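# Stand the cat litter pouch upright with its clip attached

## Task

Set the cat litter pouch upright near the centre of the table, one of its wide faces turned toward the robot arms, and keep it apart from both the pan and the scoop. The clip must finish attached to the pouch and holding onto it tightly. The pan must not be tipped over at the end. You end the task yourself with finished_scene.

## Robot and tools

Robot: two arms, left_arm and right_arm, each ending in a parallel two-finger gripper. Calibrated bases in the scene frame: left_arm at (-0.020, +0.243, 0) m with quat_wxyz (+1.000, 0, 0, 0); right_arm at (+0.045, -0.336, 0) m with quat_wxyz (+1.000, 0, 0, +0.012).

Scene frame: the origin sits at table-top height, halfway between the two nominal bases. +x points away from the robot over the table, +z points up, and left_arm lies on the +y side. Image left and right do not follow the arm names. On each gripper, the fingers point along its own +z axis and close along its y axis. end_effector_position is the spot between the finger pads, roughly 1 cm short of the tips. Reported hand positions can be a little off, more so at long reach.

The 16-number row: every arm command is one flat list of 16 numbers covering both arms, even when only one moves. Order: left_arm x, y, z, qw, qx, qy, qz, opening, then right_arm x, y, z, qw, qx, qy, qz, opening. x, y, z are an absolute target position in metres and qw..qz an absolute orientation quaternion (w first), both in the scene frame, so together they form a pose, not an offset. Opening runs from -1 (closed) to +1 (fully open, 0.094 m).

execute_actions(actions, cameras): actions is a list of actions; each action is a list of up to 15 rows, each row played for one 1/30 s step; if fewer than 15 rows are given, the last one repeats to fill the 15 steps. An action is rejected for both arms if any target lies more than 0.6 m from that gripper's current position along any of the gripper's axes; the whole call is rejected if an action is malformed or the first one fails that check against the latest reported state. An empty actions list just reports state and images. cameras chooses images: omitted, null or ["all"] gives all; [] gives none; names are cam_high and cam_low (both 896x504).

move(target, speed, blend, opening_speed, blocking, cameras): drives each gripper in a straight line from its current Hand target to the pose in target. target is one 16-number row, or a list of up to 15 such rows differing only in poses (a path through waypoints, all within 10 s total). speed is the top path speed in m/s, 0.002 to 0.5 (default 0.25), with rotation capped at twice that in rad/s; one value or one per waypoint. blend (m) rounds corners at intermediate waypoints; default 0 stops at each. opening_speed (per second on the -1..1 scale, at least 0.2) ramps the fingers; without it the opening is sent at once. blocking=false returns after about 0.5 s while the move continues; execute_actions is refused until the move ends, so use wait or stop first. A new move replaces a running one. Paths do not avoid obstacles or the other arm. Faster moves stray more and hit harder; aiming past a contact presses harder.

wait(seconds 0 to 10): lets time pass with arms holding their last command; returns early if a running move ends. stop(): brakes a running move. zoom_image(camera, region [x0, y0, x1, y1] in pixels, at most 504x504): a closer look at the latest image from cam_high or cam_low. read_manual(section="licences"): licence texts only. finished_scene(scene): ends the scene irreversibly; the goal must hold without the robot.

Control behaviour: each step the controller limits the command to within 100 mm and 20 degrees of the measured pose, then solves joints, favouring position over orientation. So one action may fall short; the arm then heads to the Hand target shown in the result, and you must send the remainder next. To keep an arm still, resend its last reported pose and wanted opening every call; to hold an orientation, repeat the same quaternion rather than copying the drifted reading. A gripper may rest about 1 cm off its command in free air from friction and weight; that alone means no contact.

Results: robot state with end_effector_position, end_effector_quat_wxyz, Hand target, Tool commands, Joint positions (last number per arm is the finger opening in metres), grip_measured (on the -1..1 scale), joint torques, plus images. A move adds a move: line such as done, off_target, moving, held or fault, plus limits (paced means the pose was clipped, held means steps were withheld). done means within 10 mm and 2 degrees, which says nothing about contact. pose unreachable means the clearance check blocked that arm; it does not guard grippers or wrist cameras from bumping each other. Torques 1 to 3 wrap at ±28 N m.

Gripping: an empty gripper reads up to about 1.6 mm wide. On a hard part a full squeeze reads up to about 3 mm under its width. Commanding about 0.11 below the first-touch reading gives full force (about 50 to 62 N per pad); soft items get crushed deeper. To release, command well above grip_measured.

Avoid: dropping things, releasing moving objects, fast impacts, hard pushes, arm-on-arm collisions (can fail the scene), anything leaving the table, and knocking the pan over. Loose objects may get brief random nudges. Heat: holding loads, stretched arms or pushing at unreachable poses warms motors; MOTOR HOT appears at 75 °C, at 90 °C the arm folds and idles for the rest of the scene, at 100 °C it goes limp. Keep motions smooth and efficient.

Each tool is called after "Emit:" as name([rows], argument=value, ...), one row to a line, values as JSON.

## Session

Emit:
execute_actions(actions=[])

Scene clock: 0.00 s.
left_arm: end_effector_position=(+0.1519, +0.5698, +0.2659) grip_measured=+1.000 end_effector_quat_wxyz=(+0.338, -0.338, +0.681, +0.554) | right_arm: end_effector_position=(+0.6353, -0.0179, +0.2438) grip_measured=+1.000 end_effector_quat_wxyz=(+0.546, -0.363, +0.743, -0.134)
Joint positions: left_arm=[0.766 1.104 0.682 0.213 -0.708 0.426 0.094] | right_arm=[0.557 2.307 2.156 -0.25 0.34 -0.554 0.094]
Joint velocities: left_arm=[-0.007 0.002 0.002 0.022 0.007 -0.037 0] | right_arm=[-0.002 -0.002 -0.007 -0.066 -0.007 -0.051 0]
Joint torques (N m): no reading
Motor temperatures (°C): left_arm=[29 30 33 30 28 30 28] | right_arm=[27 33 31 28 26 27 28]
Heat: left arm: 33 °C; right arm: 33 °C.
Hand target: left_arm +0.1513, +0.5695, +0.2713; +0.343, -0.341, +0.676, +0.555 | right_arm +0.6347, -0.0183, +0.2517; +0.552, -0.358, +0.742, -0.131
Tool commands: left_gripper/opening=+1.0 right_gripper/opening=+1.0

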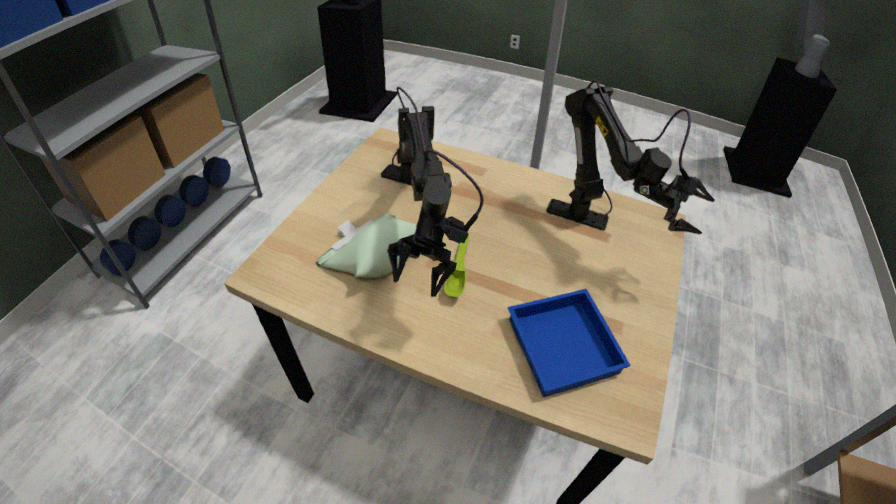

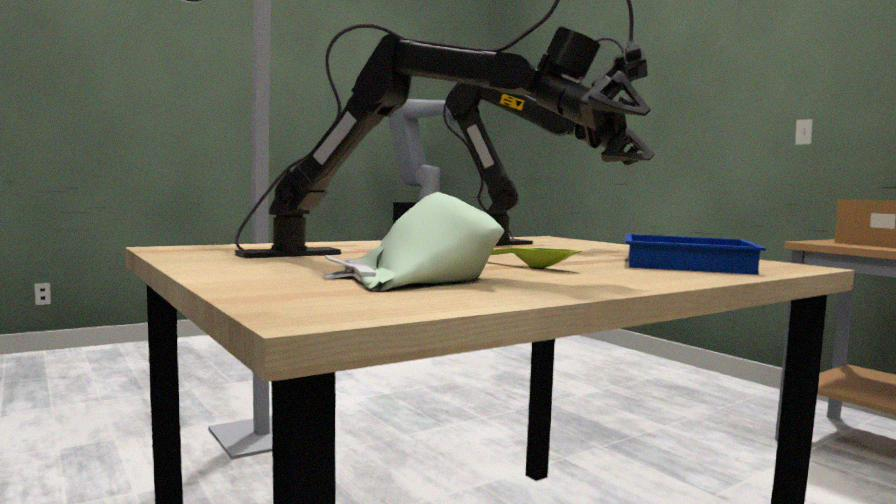

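Emit:
zoom_image(camera="cam_high", region=[290, 180, 510, 320])

Emit:
zoom_image(camera="cam_low", region=[300, 170, 600, 310])

Scaled by 2.291.

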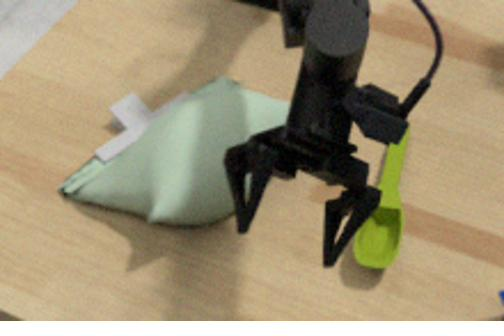

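Scaled by 1.680.

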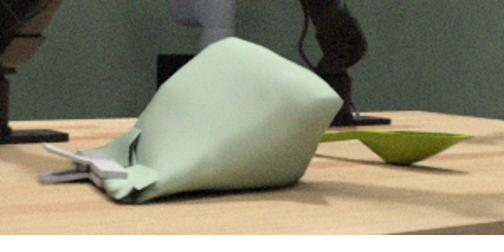

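Emit:
move([
  [0.20, 0.35, 0.27, 0.0, -0.0958, 0.9954, 0.0, 0.2, 0.52, -0.25, 0.34, 0.5, -0.22, 0.79, -0.24, 0.2],
  [0.26, 0.08, 0.25, 0.0, -0.0958, 0.9954, 0.0, 0.2, 0.38, -0.54, 0.32, 0.4584, -0.064, 0.8244, -0.3256, 0.2],
], speed=0.2, blend=0.05)

Scene clock: 12.80 s.
left_arm: end_effector_position=(+0.2469, +0.0785, +0.2478) grip_measured=+0.201 end_effector_quat_wxyz=(+0.080, -0.104, +0.990, -0.058) | right_arm: end_effector_position=(+0.3771, -0.5402, +0.3236) grip_measured=+0.202 end_effector_quat_wxyz=(+0.458, -0.066, +0.821, -0.334)
Joint positions: left_arm=[-0.559 1.635 1.843 -1.58 -0.008 -0.768 0.056] | right_arm=[-0.581 1.146 1.118 -0.337 -0.007 -0.713 0.056]
Joint velocities: left_arm=[-0.002 -0.007 -0.007 -0.007 -0.037 0.007 -0.001] | right_arm=[-0.002 -0.007 -0.017 0.007 -0.037 -0.007 -0.001]
Joint torques (N m): left_arm=[0.46 -5.48 8.03 0.79 0.01 -0.07] | right_arm=[-0.59 -4.49 5.72 1.82 -0.17 -0.06]
Motor temperatures (°C): left_arm=[29 31 36 31 28 30 28] | right_arm=[27 41 33 32 26 27 28]
Heat: left arm: 36 °C; right arm: 41 °C.
Hand target: left_arm +0.2492, +0.0777, +0.2524; +0.085, -0.107, +0.989, -0.063 | right_arm +0.3743, -0.5390, +0.3222; +0.461, -0.066, +0.820, -0.333
Off the commanded pose: left_arm 0.013 m, 11 deg | right_arm 0.005 m, 1 deg.
joint sent to its limit (left arm) — joint 4 (wrist pitch), lower limit. The joint targets are off in position and orientation.
move: off_target (left_arm)

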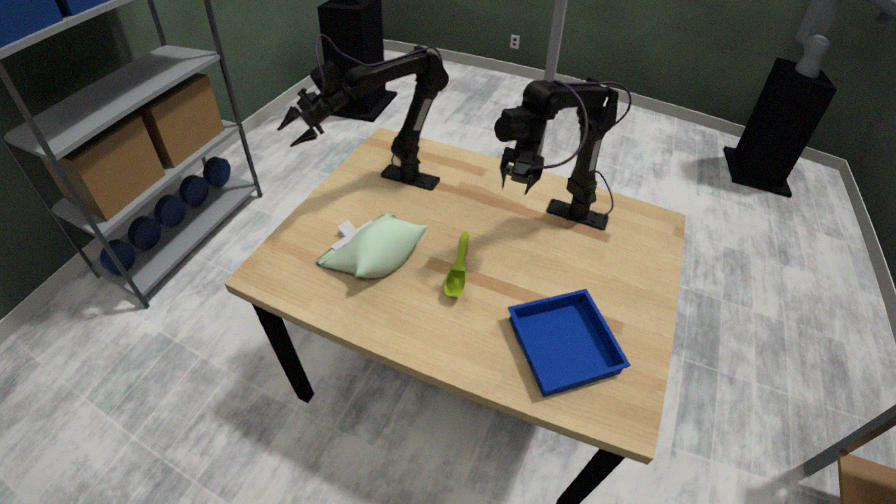

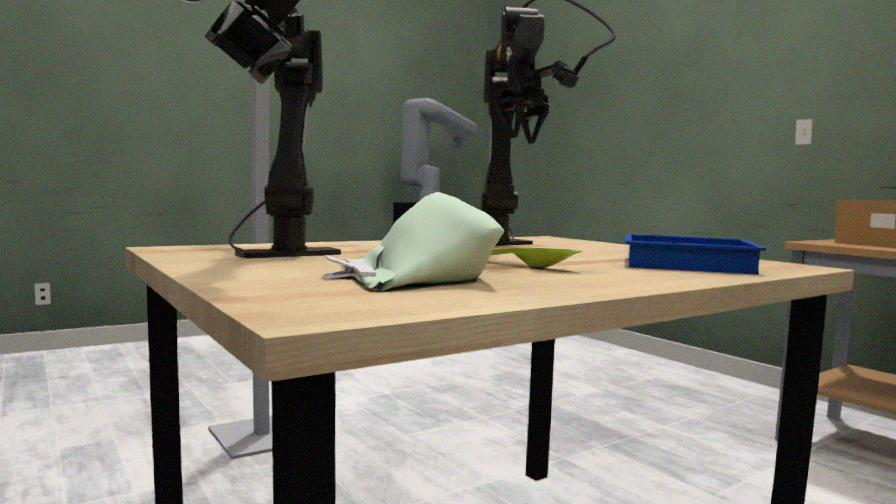

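Emit:
zoom_image(camera="cam_high", region=[300, 195, 480, 310])

Emit:
zoom_image(camera="cam_low", region=[310, 180, 600, 310])

Scaled by 2.800.

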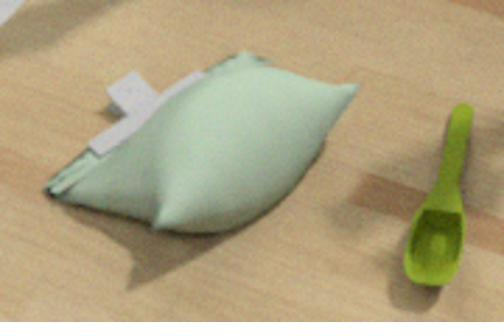

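Scaled by 1.738.

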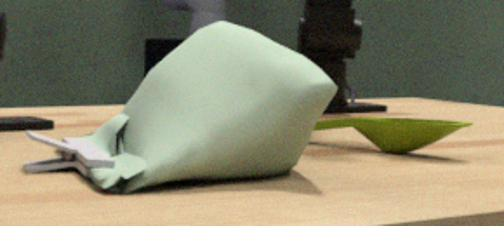

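Emit:
move([
  [0.33, -0.04, 0.13, 0.0, -0.1219, 0.9925, 0.0, 0.2, 0.38, -0.54, 0.32, 0.4584, -0.064, 0.8244, -0.3256, 0.2],
], speed=0.2)

Scene clock: 17.23 s.
left_arm: end_effector_position=(+0.3276, -0.0377, +0.1265) grip_measured=+0.201 end_effector_quat_wxyz=(+0.006, -0.122, +0.992, -0.002) | right_arm: end_effector_position=(+0.3785, -0.5409, +0.3209) grip_measured=+0.202 end_effector_quat_wxyz=(+0.456, -0.066, +0.823, -0.332)
Joint positions: left_arm=[-0.684 2.32 2.333 -1.573 -0.006 -0.929 0.056] | right_arm=[-0.581 1.154 1.118 -0.337 -0.008 -0.713 0.056]
Joint velocities: left_arm=[-0.017 0.012 -0.002 -0.022 0.037 -0.066 0] | right_arm=[-0.002 0.007 0.002 -0.095 -0.11 0.051 0]
Joint torques (N m): left_arm=[-0.44 -11.04 7.84 0.34 -0.04 -0.07] | right_arm=[-0.05 -3.12 7.45 1.74 -0.12 0.15]
Motor temperatures (°C): left_arm=[29 31 36 31 28 30 28] | right_arm=[27 39 33 33 26 27 28]
Heat: left arm: 36 °C; right arm: 39 °C.
Hand target: left_arm +0.3277, -0.0391, +0.1291; +0.007, -0.123, +0.992, -0.002 | right_arm +0.3800, -0.5400, +0.3199; +0.458, -0.064, +0.825, -0.325
Off the commanded pose: left_arm 0.005 m, 1 deg | right_arm 0.002 m, 1 deg.
joint sent to its limit (left arm) — joint 4 (wrist pitch), lower limit. The joint targets still meet the commanded pose.
move: done

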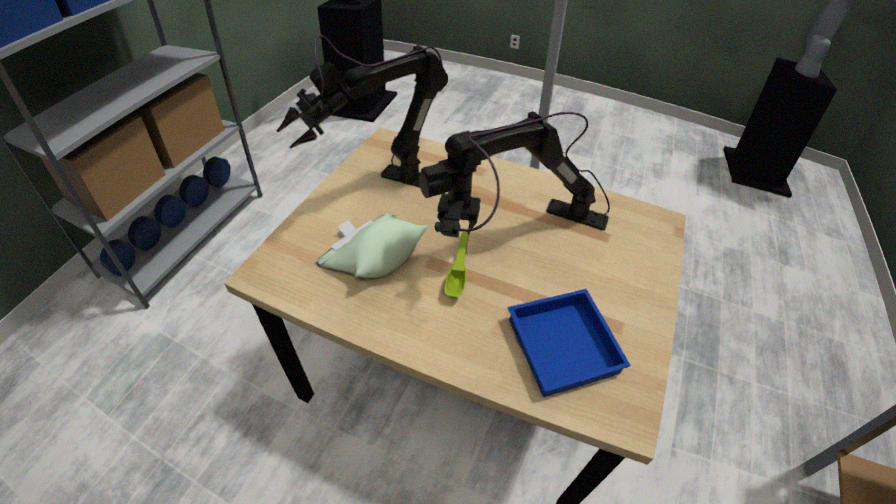

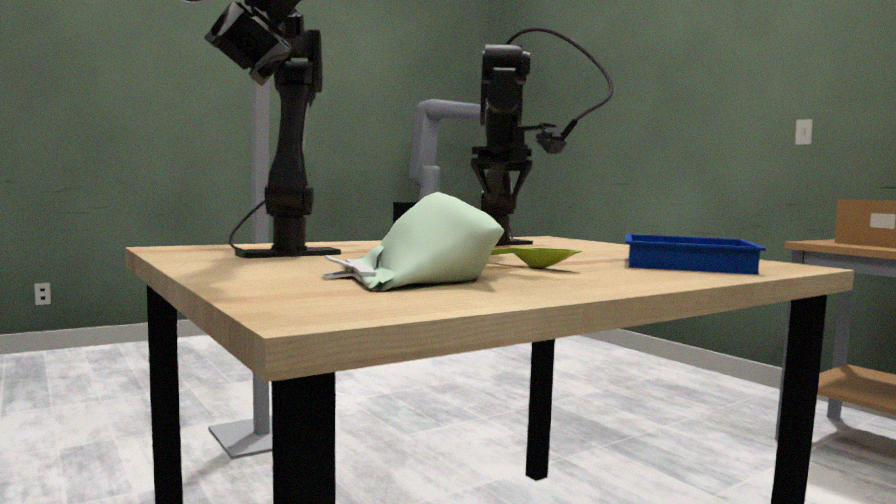

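Emit:
move([
  [0.33, -0.04, 0.05, 0.0, -0.1219, 0.9925, 0.0, 0.2, 0.38, -0.54, 0.32, 0.4584, -0.064, 0.8244, -0.3256, 0.2],
], speed=0.12)

Emit:
zoom_image(camera="cam_high", region=[410, 190, 510, 310])

Scene clock: 18.80 s.
left_arm: end_effector_position=(+0.3279, -0.0391, +0.0472) grip_measured=+0.201 end_effector_quat_wxyz=(-0.005, -0.122, +0.992, +0.006) | right_arm: end_effector_position=(+0.3785, -0.5409, +0.3209) grip_measured=+0.202 end_effector_quat_wxyz=(+0.456, -0.066, +0.823, -0.332)
Joint positions: left_arm=[-0.684 2.32 2.015 -1.281 -0.001 -0.929 0.056] | right_arm=[-0.581 1.154 1.118 -0.337 -0.008 -0.713 0.056]
Joint velocities: left_arm=[0.007 -0.007 -0.002 0.007 -0.037 -0.022 0.001] | right_arm=[0.007 -0.002 -0.007 0.022 0.037 -0.037 0.001]
Joint torques (N m): left_arm=[0.13 -12.79 5.34 0.53 -0.01 0.03] | right_arm=[0.09 -3.11 7.38 1.77 -0.09 0.11]
Motor temperatures (°C): left_arm=[29 32 36 31 28 30 28] | right_arm=[27 39 34 34 26 27 28]
Heat: left arm: 36 °C; right arm: 39 °C.
Hand target: left_arm +0.3293, -0.0395, +0.0500; +0.000, -0.122, +0.993, +0.000 | right_arm +0.3800, -0.5400, +0.3200; +0.458, -0.064, +0.824, -0.326
Off the commanded pose: left_arm 0.004 m, 1 deg | right_arm 0.002 m, 1 deg.
move: done

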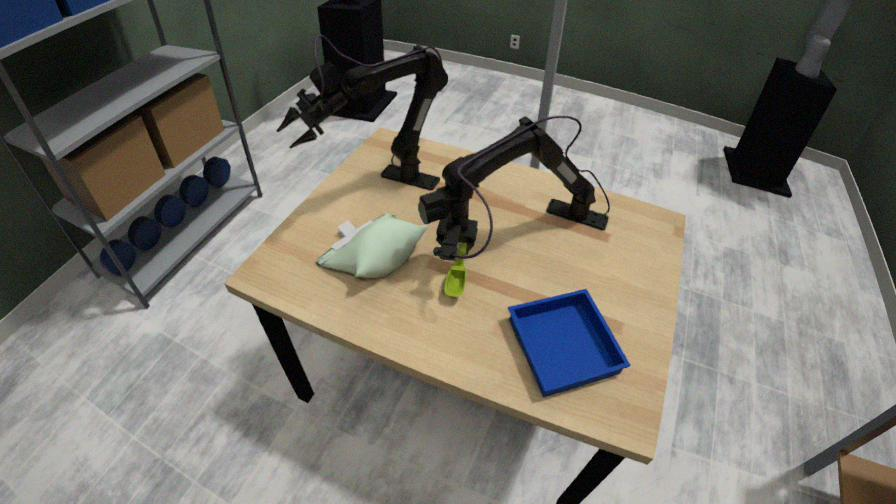

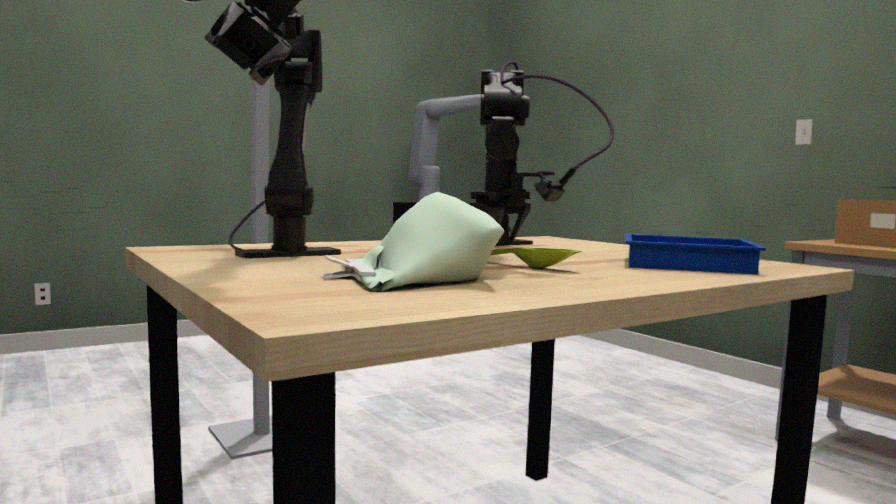

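Scaled by 4.200.

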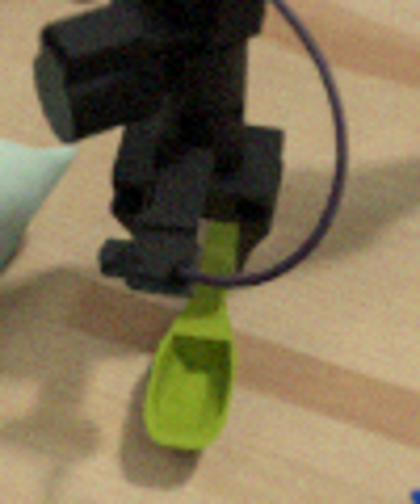

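Emit:
move([
  [0.331, -0.0395, 0.020, 0.0, -0.1219, 0.9925, 0.0, 0.2, 0.38, -0.54, 0.32, 0.4584, -0.064, 0.8244, -0.3256, 0.2],
], speed=0.06, cameras=["cam_low"])

Emit:
move([
  [0.331, -0.0395, 0.020, 0.0, -0.1219, 0.9925, 0.0, -1.0, 0.38, -0.54, 0.32, 0.4584, -0.064, 0.8244, -0.3256, 0.2],
], speed=0.06, opening_speed=0.8)

Emit:
zoom_image(camera="cam_high", region=[410, 190, 510, 310])

Scene clock: 20.07 s.
left_arm: end_effector_position=(+0.3300, -0.0410, +0.0259) grip_measured=+0.201 end_effector_quat_wxyz=(+0.002, -0.122, +0.993, -0.002) | right_arm: end_effector_position=(+0.3785, -0.5409, +0.3209) grip_measured=+0.202 end_effector_quat_wxyz=(+0.456, -0.066, +0.823, -0.332)
Joint positions: left_arm=[-0.684 2.32 1.93 -1.176 0 -0.928 0.056] | right_arm=[-0.581 1.154 1.118 -0.337 -0.008 -0.713 0.056]
Joint velocities: left_arm=[0.007 -0.007 -0.007 -0.022 -0.022 0.007 0] | right_arm=[0.002 0.002 -0.017 -0.066 -0.022 0.007 0.001]
Joint torques (N m): left_arm=[0.2 -11.03 5.3 0.67 0 0.03] | right_arm=[0.01 -3.14 7.25 1.72 -0.18 0.1]
Motor temperatures (°C): left_arm=[29 33 36 31 28 30 28] | right_arm=[27 39 34 34 26 27 28]
Heat: left arm: 36 °C; right arm: 39 °C.
Hand target: left_arm +0.3307, -0.0394, +0.0200; +0.000, -0.122, +0.993, +0.000 | right_arm +0.3800, -0.5400, +0.3200; +0.458, -0.064, +0.824, -0.326
Off the commanded pose: left_arm 0.006 m, 0 deg | right_arm 0.002 m, 1 deg.
move: done
Images, in order (width x height): cam_low 896x504.

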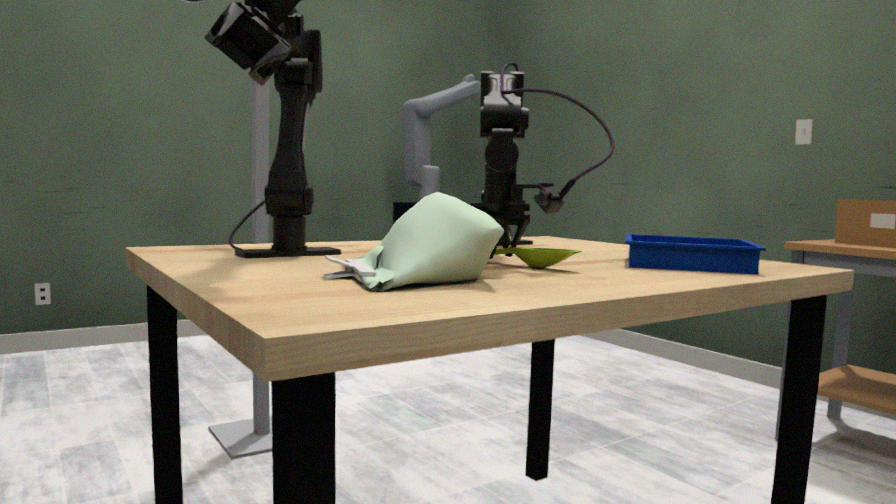

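Scene clock: 21.77 s.
left_arm: end_effector_position=(+0.3300, -0.0411, +0.0259) grip_measured=-0.570 end_effector_quat_wxyz=(+0.002, -0.121, +0.993, -0.002) | right_arm: end_effector_position=(+0.3785, -0.5409, +0.3209) grip_measured=+0.202 end_effector_quat_wxyz=(+0.456, -0.066, +0.823, -0.332)
Joint positions: left_arm=[-0.684 2.32 1.93 -1.175 0 -0.927 0.02] | right_arm=[-0.581 1.154 1.118 -0.337 -0.008 -0.713 0.056]
Joint velocities: left_arm=[-0.002 -0.007 0.002 -0.11 -0.051 0.007 0] | right_arm=[0.002 0.002 -0.002 -0.095 -0.007 -0.051 -0.002]
Joint torques (N m): left_arm=[0.38 -11.1 5.46 0.54 -0.04 0.04] | right_arm=[-0.09 -3.25 7.73 1.76 -0.16 0.12]
Motor temperatures (°C): left_arm=[29 33 36 31 28 30 28] | right_arm=[27 38 34 34 26 27 28]
Heat: left arm: 36 °C; right arm: 38 °C.
Hand target: left_arm +0.3308, -0.0394, +0.0201; +0.000, -0.122, +0.993, +0.000 | right_arm +0.3800, -0.5400, +0.3200; +0.458, -0.064, +0.824, -0.326
Off the commanded pose: left_arm 0.006 m, 0 deg | right_arm 0.002 m, 1 deg.
move: done

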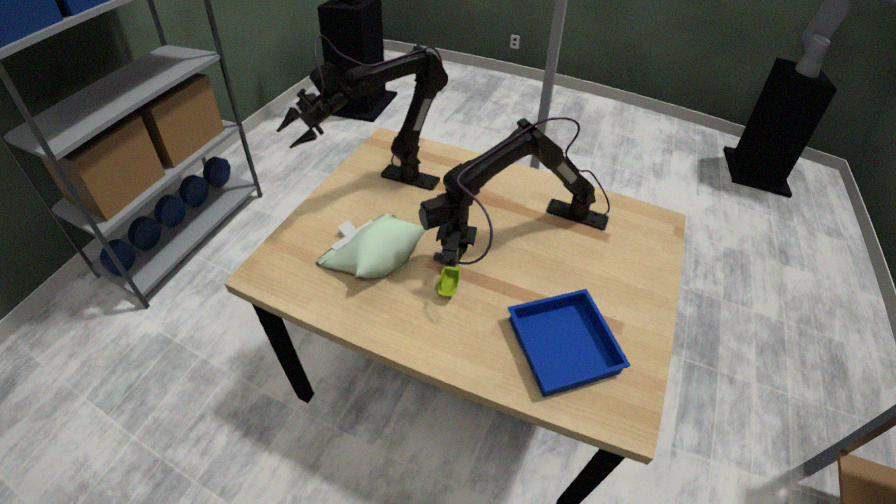

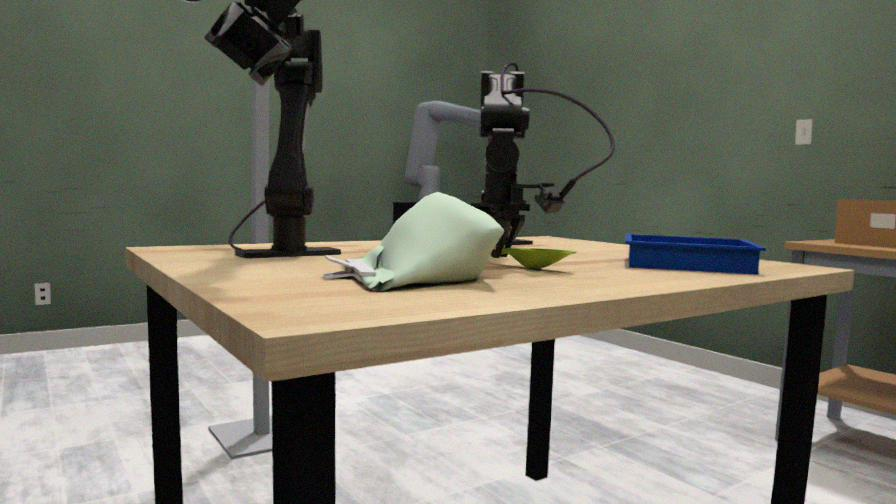

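Scaled by 4.200.

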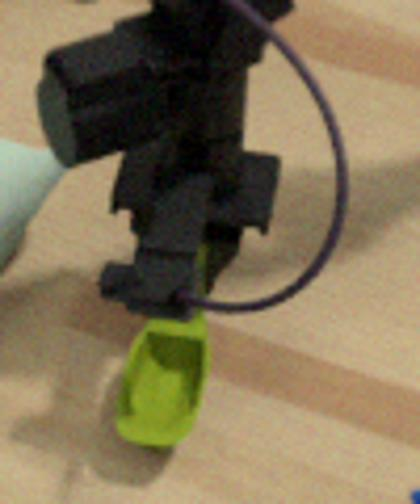

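Emit:
move([
  [0.33, -0.0395, 0.11, 0.0, -0.1219, 0.9925, 0.0, -1.0, 0.38, -0.54, 0.32, 0.4584, -0.064, 0.8244, -0.3256, 0.2],
  [0.22, 0.22, 0.13, 0.0, -0.1219, 0.9925, 0.0, -1.0, 0.38, -0.54, 0.32, 0.4584, -0.064, 0.8244, -0.3256, 0.2],
  [0.14, 0.41, 0.11, 0.0, -0.1219, 0.9925, 0.0, -1.0, 0.38, -0.54, 0.32, 0.4584, -0.064, 0.8244, -0.3256, 0.2],
], speed=[0.12, 0.2, 0.2], blend=0.03)

Scene clock: 26.07 s.
left_arm: end_effector_position=(+0.1398, +0.3988, +0.1075) grip_measured=-0.570 end_effector_quat_wxyz=(-0.009, -0.123, +0.992, -0.025) | right_arm: end_effector_position=(+0.3785, -0.5409, +0.3209) grip_measured=+0.202 end_effector_quat_wxyz=(+0.456, -0.066, +0.823, -0.332)
Joint positions: left_arm=[0.793 1.432 1.095 -1.278 0.028 0.547 0.02] | right_arm=[-0.581 1.154 1.118 -0.337 -0.008 -0.713 0.056]
Joint velocities: left_arm=[0.002 0.027 -0.007 0.007 0.066 0.007 0] | right_arm=[-0.007 -0.007 -0.022 0.007 -0.051 -0.051 0.001]
Joint torques (N m): left_arm=[0.35 -3.79 8.51 0.56 0.17 0.07] | right_arm=[-0.16 -2.99 7.47 1.71 -0.23 0.13]
Motor temperatures (°C): left_arm=[29 34 36 31 28 30 28] | right_arm=[27 38 34 35 26 27 28]
Heat: left arm: 36 °C; right arm: 38 °C.
Hand target: left_arm +0.1482, +0.4055, +0.1128; +0.010, -0.122, +0.992, -0.019 | right_arm +0.3800, -0.5400, +0.3200; +0.458, -0.064, +0.824, -0.326
Off the commanded pose: left_arm 0.012 m, 3 deg | right_arm 0.002 m, 1 deg.
move: off_target (left_arm)

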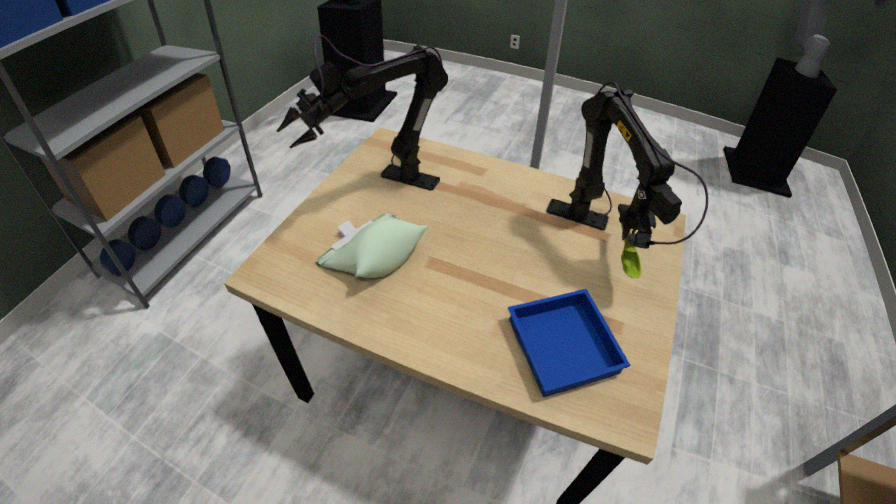

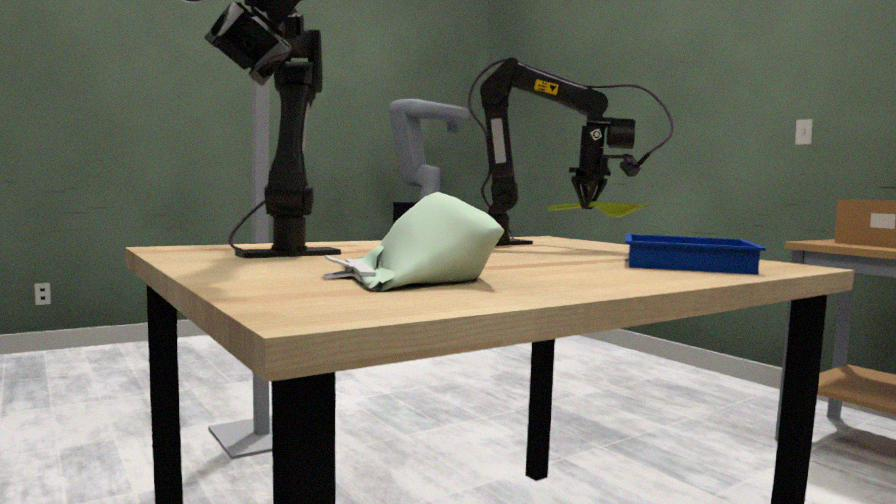

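Emit:
move([
  [0.142, 0.408, 0.045, 0.0, -0.1219, 0.9925, 0.0, -1.0, 0.38, -0.54, 0.32, 0.4584, -0.064, 0.8244, -0.3256, 0.2],
  [0.142, 0.408, 0.022, 0.0, -0.1219, 0.9925, 0.0, -1.0, 0.38, -0.54, 0.32, 0.4584, -0.064, 0.8244, -0.3256, 0.2],
], speed=[0.1, 0.03])

Emit:
zoom_image(camera="cam_low", region=[500, 150, 720, 290])

Scene clock: 28.27 s.
left_arm: end_effector_position=(+0.1413, +0.4068, +0.0253) grip_measured=-0.570 end_effector_quat_wxyz=(+0.001, -0.123, +0.992, -0.001) | right_arm: end_effector_position=(+0.3785, -0.5409, +0.3209) grip_measured=+0.202 end_effector_quat_wxyz=(+0.456, -0.066, +0.823, -0.332)
Joint positions: left_arm=[0.793 1.504 0.82 -0.887 0.003 0.547 0.02] | right_arm=[-0.581 1.154 1.118 -0.337 -0.008 -0.713 0.056]
Joint velocities: left_arm=[0.002 -0.007 0.007 -0.037 -0.007 0.022 0.001] | right_arm=[-0.002 0.007 -0.012 -0.007 0.051 0.037 0]
Joint torques (N m): left_arm=[-0.08 -3.77 5.24 0.64 -0.06 0.03] | right_arm=[-0.13 -2.86 7.43 1.76 -0.17 0.1]
Motor temperatures (°C): left_arm=[29 33 36 31 28 30 29] | right_arm=[27 37 34 36 26 27 28]
Heat: left arm: 36 °C; right arm: 37 °C.
Hand target: left_arm +0.1413, +0.4072, +0.0217; +0.000, -0.122, +0.993, +0.000 | right_arm +0.3800, -0.5400, +0.3200; +0.458, -0.064, +0.824, -0.326
Off the commanded pose: left_arm 0.004 m, 0 deg | right_arm 0.002 m, 1 deg.
move: done

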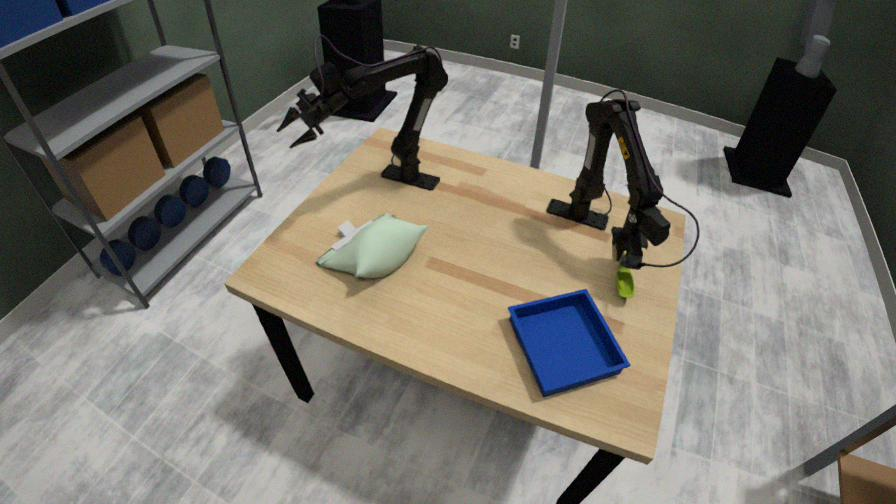

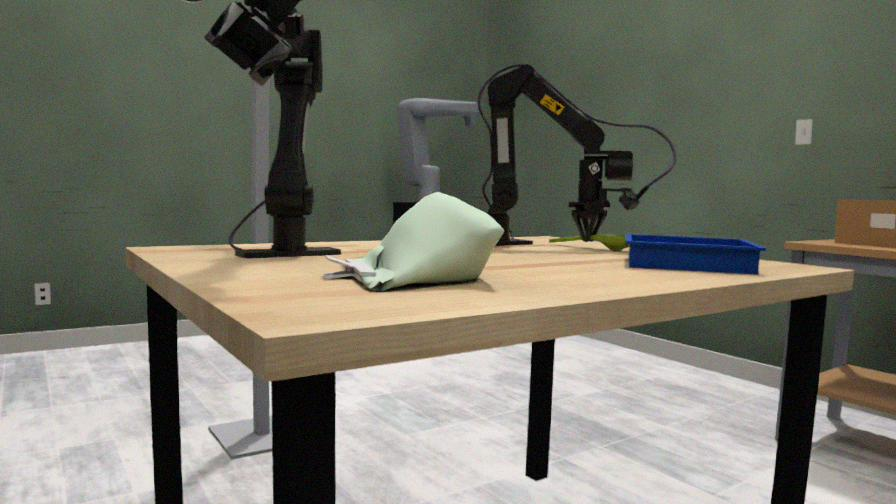

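Scaled by 2.291.

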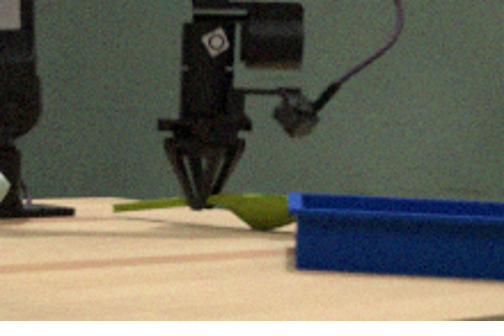

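Emit:
execute_actions(actions=[])

Scene clock: 29.27 s.
left_arm: end_effector_position=(+0.1415, +0.4069, +0.0253) grip_measured=-0.570 end_effector_quat_wxyz=(+0.001, -0.123, +0.992, -0.001) | right_arm: end_effector_position=(+0.3785, -0.5409, +0.3209) grip_measured=+0.202 end_effector_quat_wxyz=(+0.456, -0.066, +0.823, -0.332)
Joint positions: left_arm=[0.793 1.504 0.82 -0.886 0.003 0.547 0.02] | right_arm=[-0.581 1.154 1.118 -0.337 -0.008 -0.713 0.056]
Joint velocities: left_arm=[0.007 -0.012 -0.002 -0.022 0.007 -0.051 0] | right_arm=[0.002 -0.007 -0.007 0.022 -0.007 -0.007 0]
Joint torques (N m): left_arm=[0.24 -3.88 4.93 0.57 -0.06 0.05] | right_arm=[-0.02 -2.95 7.32 1.72 -0.14 0.14]
Motor temperatures (°C): left_arm=[29 33 36 31 28 30 29] | right_arm=[27 37 34 36 26 27 28]
Heat: left arm: 36 °C; right arm: 37 °C.
Hand target: left_arm +0.1414, +0.4072, +0.0217; +0.001, -0.122, +0.993, +0.000 | right_arm +0.3800, -0.5400, +0.3200; +0.458, -0.064, +0.824, -0.326
Tool commands: left_gripper/opening=-1.0 right_gripper/opening=+0.2
Off the commanded pose: left_arm 0.004 m, 0 deg | right_arm 0.002 m, 1 deg.

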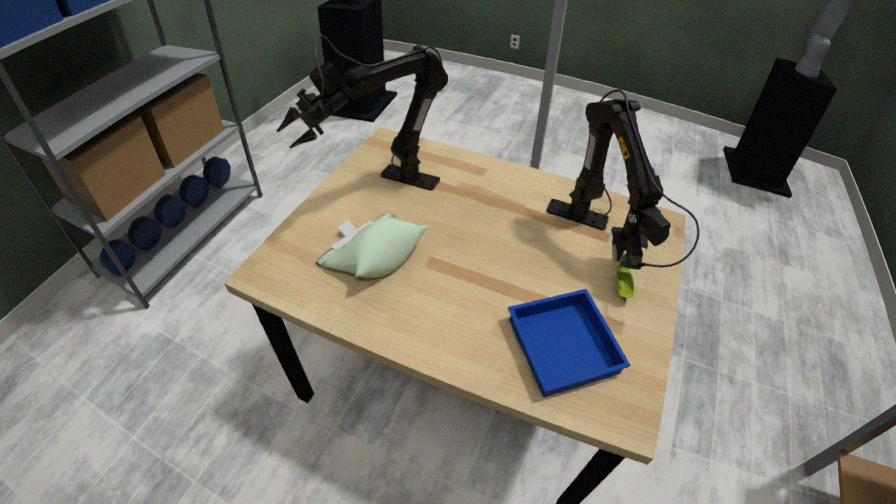

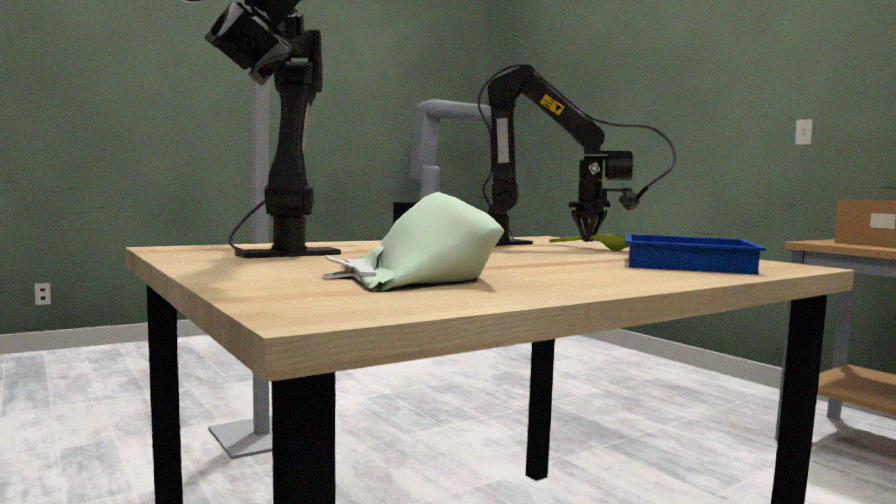

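Emit:
zoom_image(camera="cam_high", region=[560, 200, 720, 320])

Emit:
zoom_image(camera="cam_low", region=[520, 140, 700, 280])

Scaled by 3.150.

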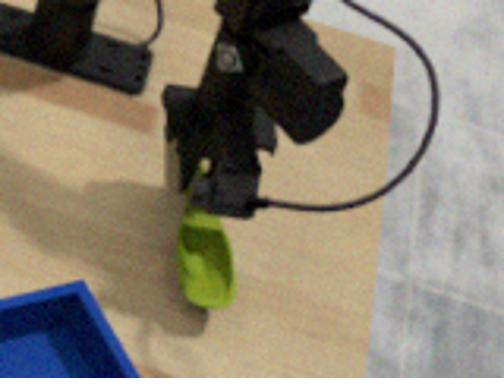

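Scaled by 2.800.

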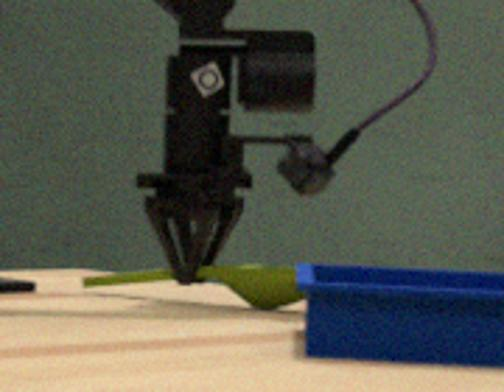

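Emit:
move(target=[0.1414, 0.4072, 0.017, 0, -0.1219, 0.9925, 0, -1.0, 0.38, -0.54, 0.32, 0.4584, -0.064, 0.8244, -0.3256, 0.2], speed=0.01)

Emit:
zoom_image(camera="cam_low", region=[520, 140, 700, 280])

Scene clock: 30.30 s.
left_arm: end_effector_position=(+0.1431, +0.4087, +0.0233) grip_measured=-0.570 end_effector_quat_wxyz=(+0.005, -0.123, +0.992, +0.003) | right_arm: end_effector_position=(+0.3785, -0.5409, +0.3209) grip_measured=+0.202 end_effector_quat_wxyz=(+0.456, -0.066, +0.823, -0.332)
Joint positions: left_arm=[0.793 1.507 0.814 -0.866 0.002 0.547 0.02] | right_arm=[-0.581 1.154 1.118 -0.337 -0.008 -0.713 0.056]
Joint velocities: left_arm=[0.002 0.022 0.007 -0.022 0.037 -0.037 0] | right_arm=[-0.012 0.007 -0.017 -0.007 -0.022 -0.022 -0.001]
Joint torques (N m): left_arm=[-0.14 -3.54 4.77 0.62 -0.01 -0.01] | right_arm=[-0.12 -3.17 7.56 1.75 -0.11 0.08]
Motor temperatures (°C): left_arm=[29 33 36 31 28 30 29] | right_arm=[27 37 34 36 26 27 28]
Heat: left arm: 36 °C; right arm: 37 °C.
Hand target: left_arm +0.1412, +0.4070, +0.0172; +0.000, -0.122, +0.993, +0.000 | right_arm +0.3800, -0.5400, +0.3200; +0.458, -0.064, +0.824, -0.326
Off the commanded pose: left_arm 0.007 m, 1 deg | right_arm 0.002 m, 1 deg.
move: done

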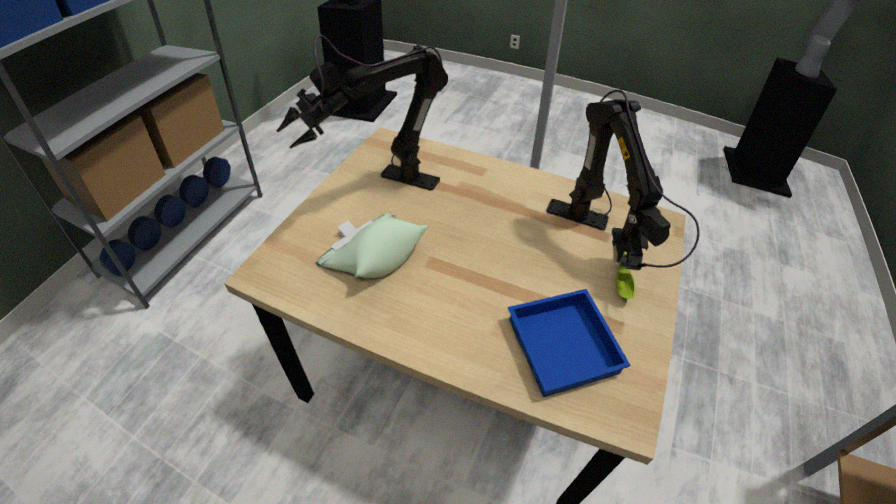

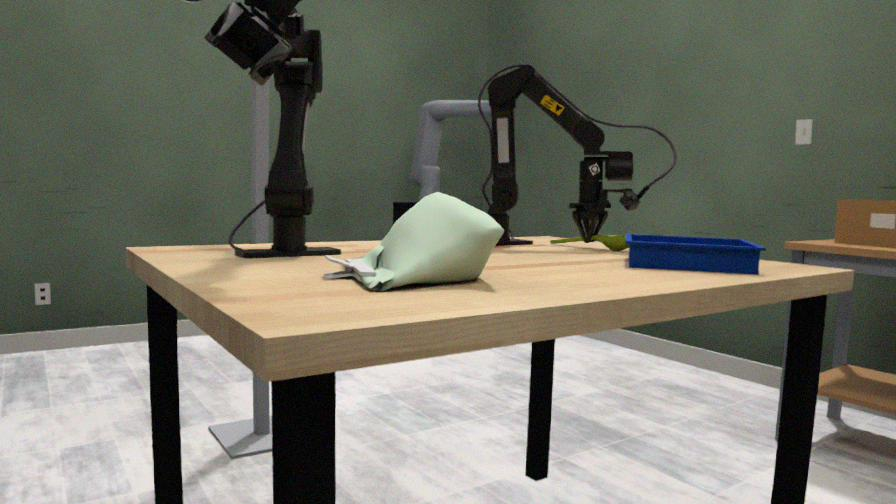

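Scaled by 2.800.

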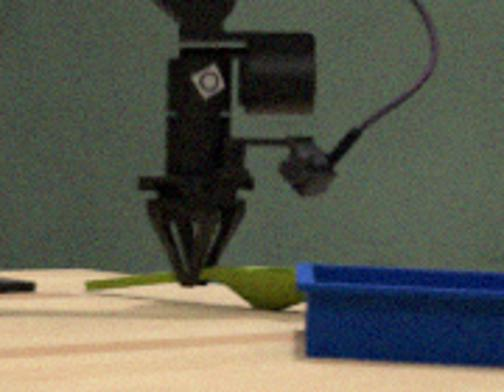

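Emit:
move(target=[0.1414, 0.4072, 0.017, 0, -0.1219, 0.9925, 0, -0.3, 0.38, -0.54, 0.32, 0.4584, -0.064, 0.8244, -0.3256, 0.2], speed=0.02, opening_speed=0.4)

Emit:
zoom_image(camera="cam_low", region=[520, 140, 700, 280])

Scene clock: 32.40 s.
left_arm: end_effector_position=(+0.1429, +0.4085, +0.0221) grip_measured=-0.301 end_effector_quat_wxyz=(+0.004, -0.123, +0.992, +0.002) | right_arm: end_effector_position=(+0.3785, -0.5409, +0.3209) grip_measured=+0.202 end_effector_quat_wxyz=(+0.456, -0.066, +0.823, -0.332)
Joint positions: left_arm=[0.793 1.511 0.813 -0.864 0.002 0.547 0.033] | right_arm=[-0.581 1.154 1.118 -0.337 -0.008 -0.713 0.056]
Joint velocities: left_arm=[-0.012 -0.007 0.002 0.051 0.081 0.022 0] | right_arm=[-0.002 -0.007 -0.007 -0.051 0.007 -0.037 0.001]
Joint torques (N m): left_arm=[-0.08 -3.63 4.71 0.57 -0.04 -0.07] | right_arm=[-0.17 -3.02 7.38 1.73 -0.17 0.11]
Motor temperatures (°C): left_arm=[29 32 36 31 28 30 29] | right_arm=[27 37 34 36 26 27 28]
Heat: left arm: 36 °C; right arm: 37 °C.
Hand target: left_arm +0.1413, +0.4071, +0.0172; +0.000, -0.122, +0.993, +0.000 | right_arm +0.3800, -0.5400, +0.3200; +0.458, -0.064, +0.824, -0.326
Off the commanded pose: left_arm 0.005 m, 1 deg | right_arm 0.002 m, 1 deg.
move: done

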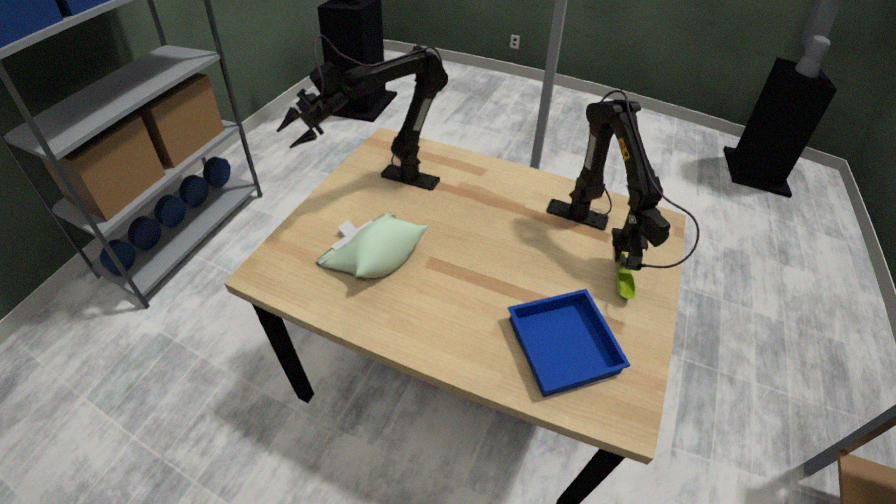

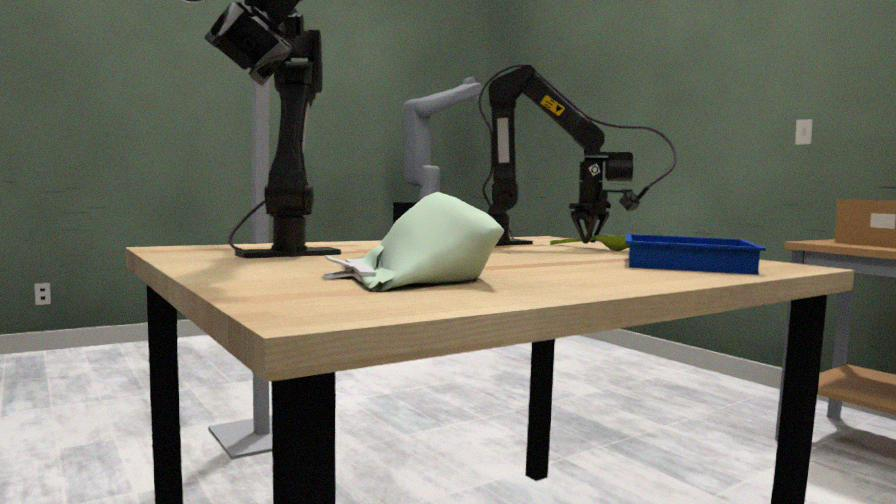

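Scaled by 2.800.

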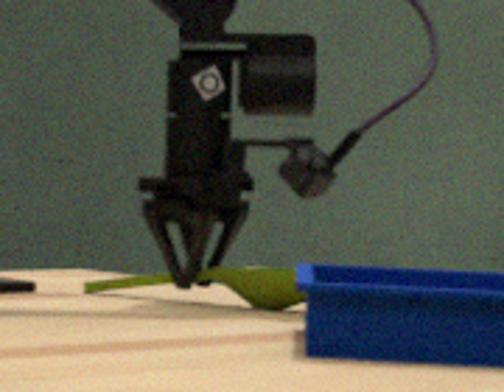

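Emit:
move([
  [0.1414, 0.4072, 0.025, 0, -0.1219, 0.9925, 0, 0.0, 0.38, -0.54, 0.32, 0.4584, -0.064, 0.8244, -0.3256, 0.2],
  [0.1414, 0.4072, 0.14, 0, -0.1219, 0.9925, 0, 0.0, 0.38, -0.54, 0.32, 0.4584, -0.064, 0.8244, -0.3256, 0.2],
], speed=[0.02, 0.1], opening_speed=0.6)

Emit:
zoom_image(camera="cam_high", region=[540, 200, 720, 400])

Emit:
zoom_image(camera="cam_high", region=[290, 180, 450, 300])

Emit:
zoom_image(camera="cam_low", region=[300, 170, 520, 310])

Scene clock: 34.87 s.
left_arm: end_effector_position=(+0.1409, +0.4064, +0.1307) grip_measured=-0.001 end_effector_quat_wxyz=(-0.010, -0.123, +0.992, -0.010) | right_arm: end_effector_position=(+0.3785, -0.5409, +0.3209) grip_measured=+0.202 end_effector_quat_wxyz=(+0.456, -0.066, +0.823, -0.332)
Joint positions: left_arm=[0.793 1.435 1.191 -1.354 0.002 0.547 0.047] | right_arm=[-0.581 1.154 1.118 -0.337 -0.008 -0.713 0.056]
Joint velocities: left_arm=[0.002 0.007 -0.002 -0.022 -0.051 -0.051 -0.001] | right_arm=[0.002 0.002 -0.007 -0.007 0.037 0.037 0.001]
Joint torques (N m): left_arm=[-0.32 -5.68 8.21 0.28 -0.04 0.02] | right_arm=[-0.18 -2.96 7.53 1.79 -0.11 0.11]
Motor temperatures (°C): left_arm=[29 32 36 30 28 30 29] | right_arm=[27 36 34 36 26 27 28]
Heat: left arm: 36 °C; right arm: 36 °C.
Hand target: left_arm +0.1423, +0.4081, +0.1399; +0.000, -0.122, +0.993, +0.000 | right_arm +0.3800, -0.5400, +0.3200; +0.458, -0.064, +0.824, -0.326
Off the commanded pose: left_arm 0.009 m, 2 deg | right_arm 0.002 m, 1 deg.
move: done

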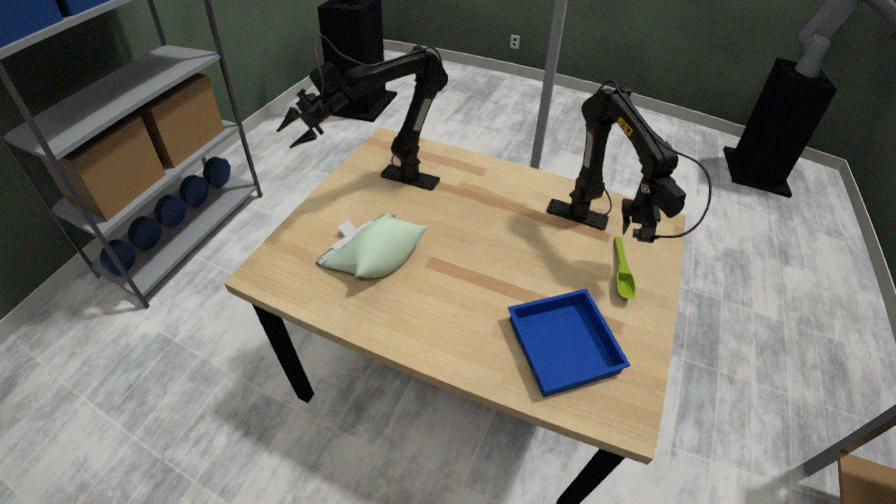

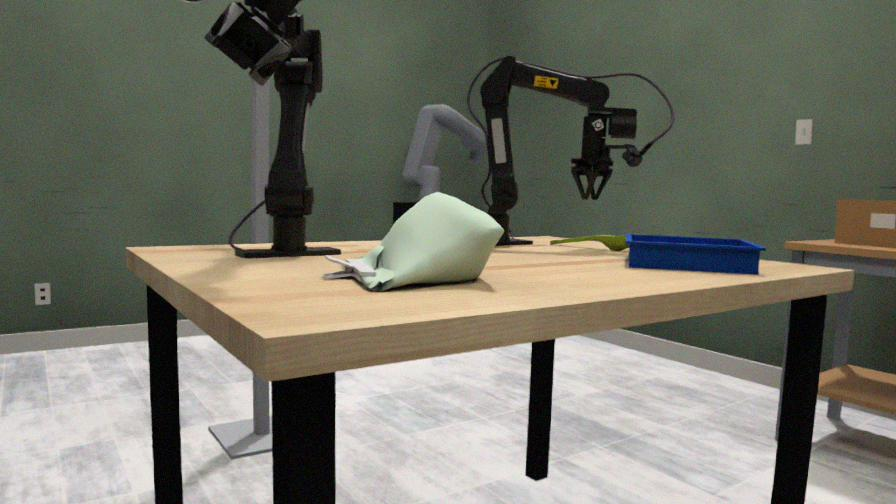

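Scaled by 2.520.

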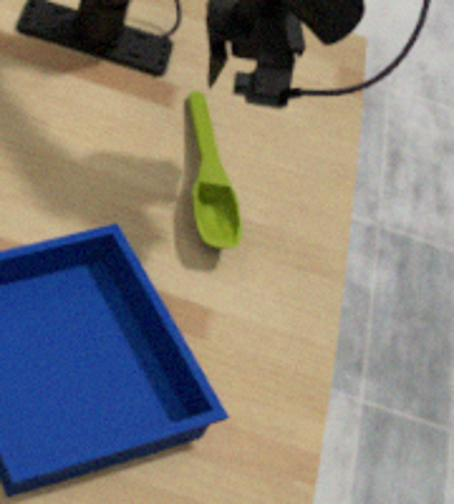

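Scaled by 3.150.

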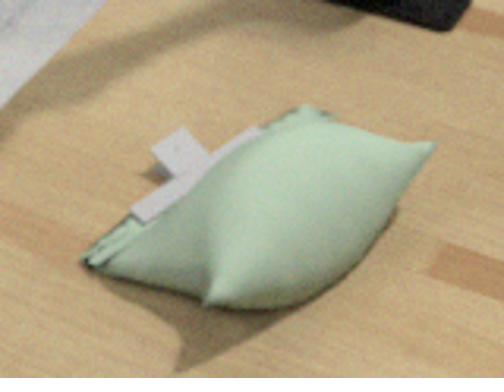

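Scaled by 2.291.

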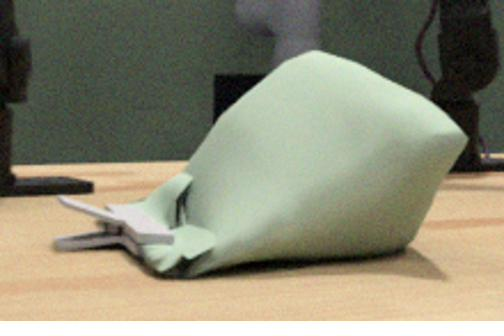

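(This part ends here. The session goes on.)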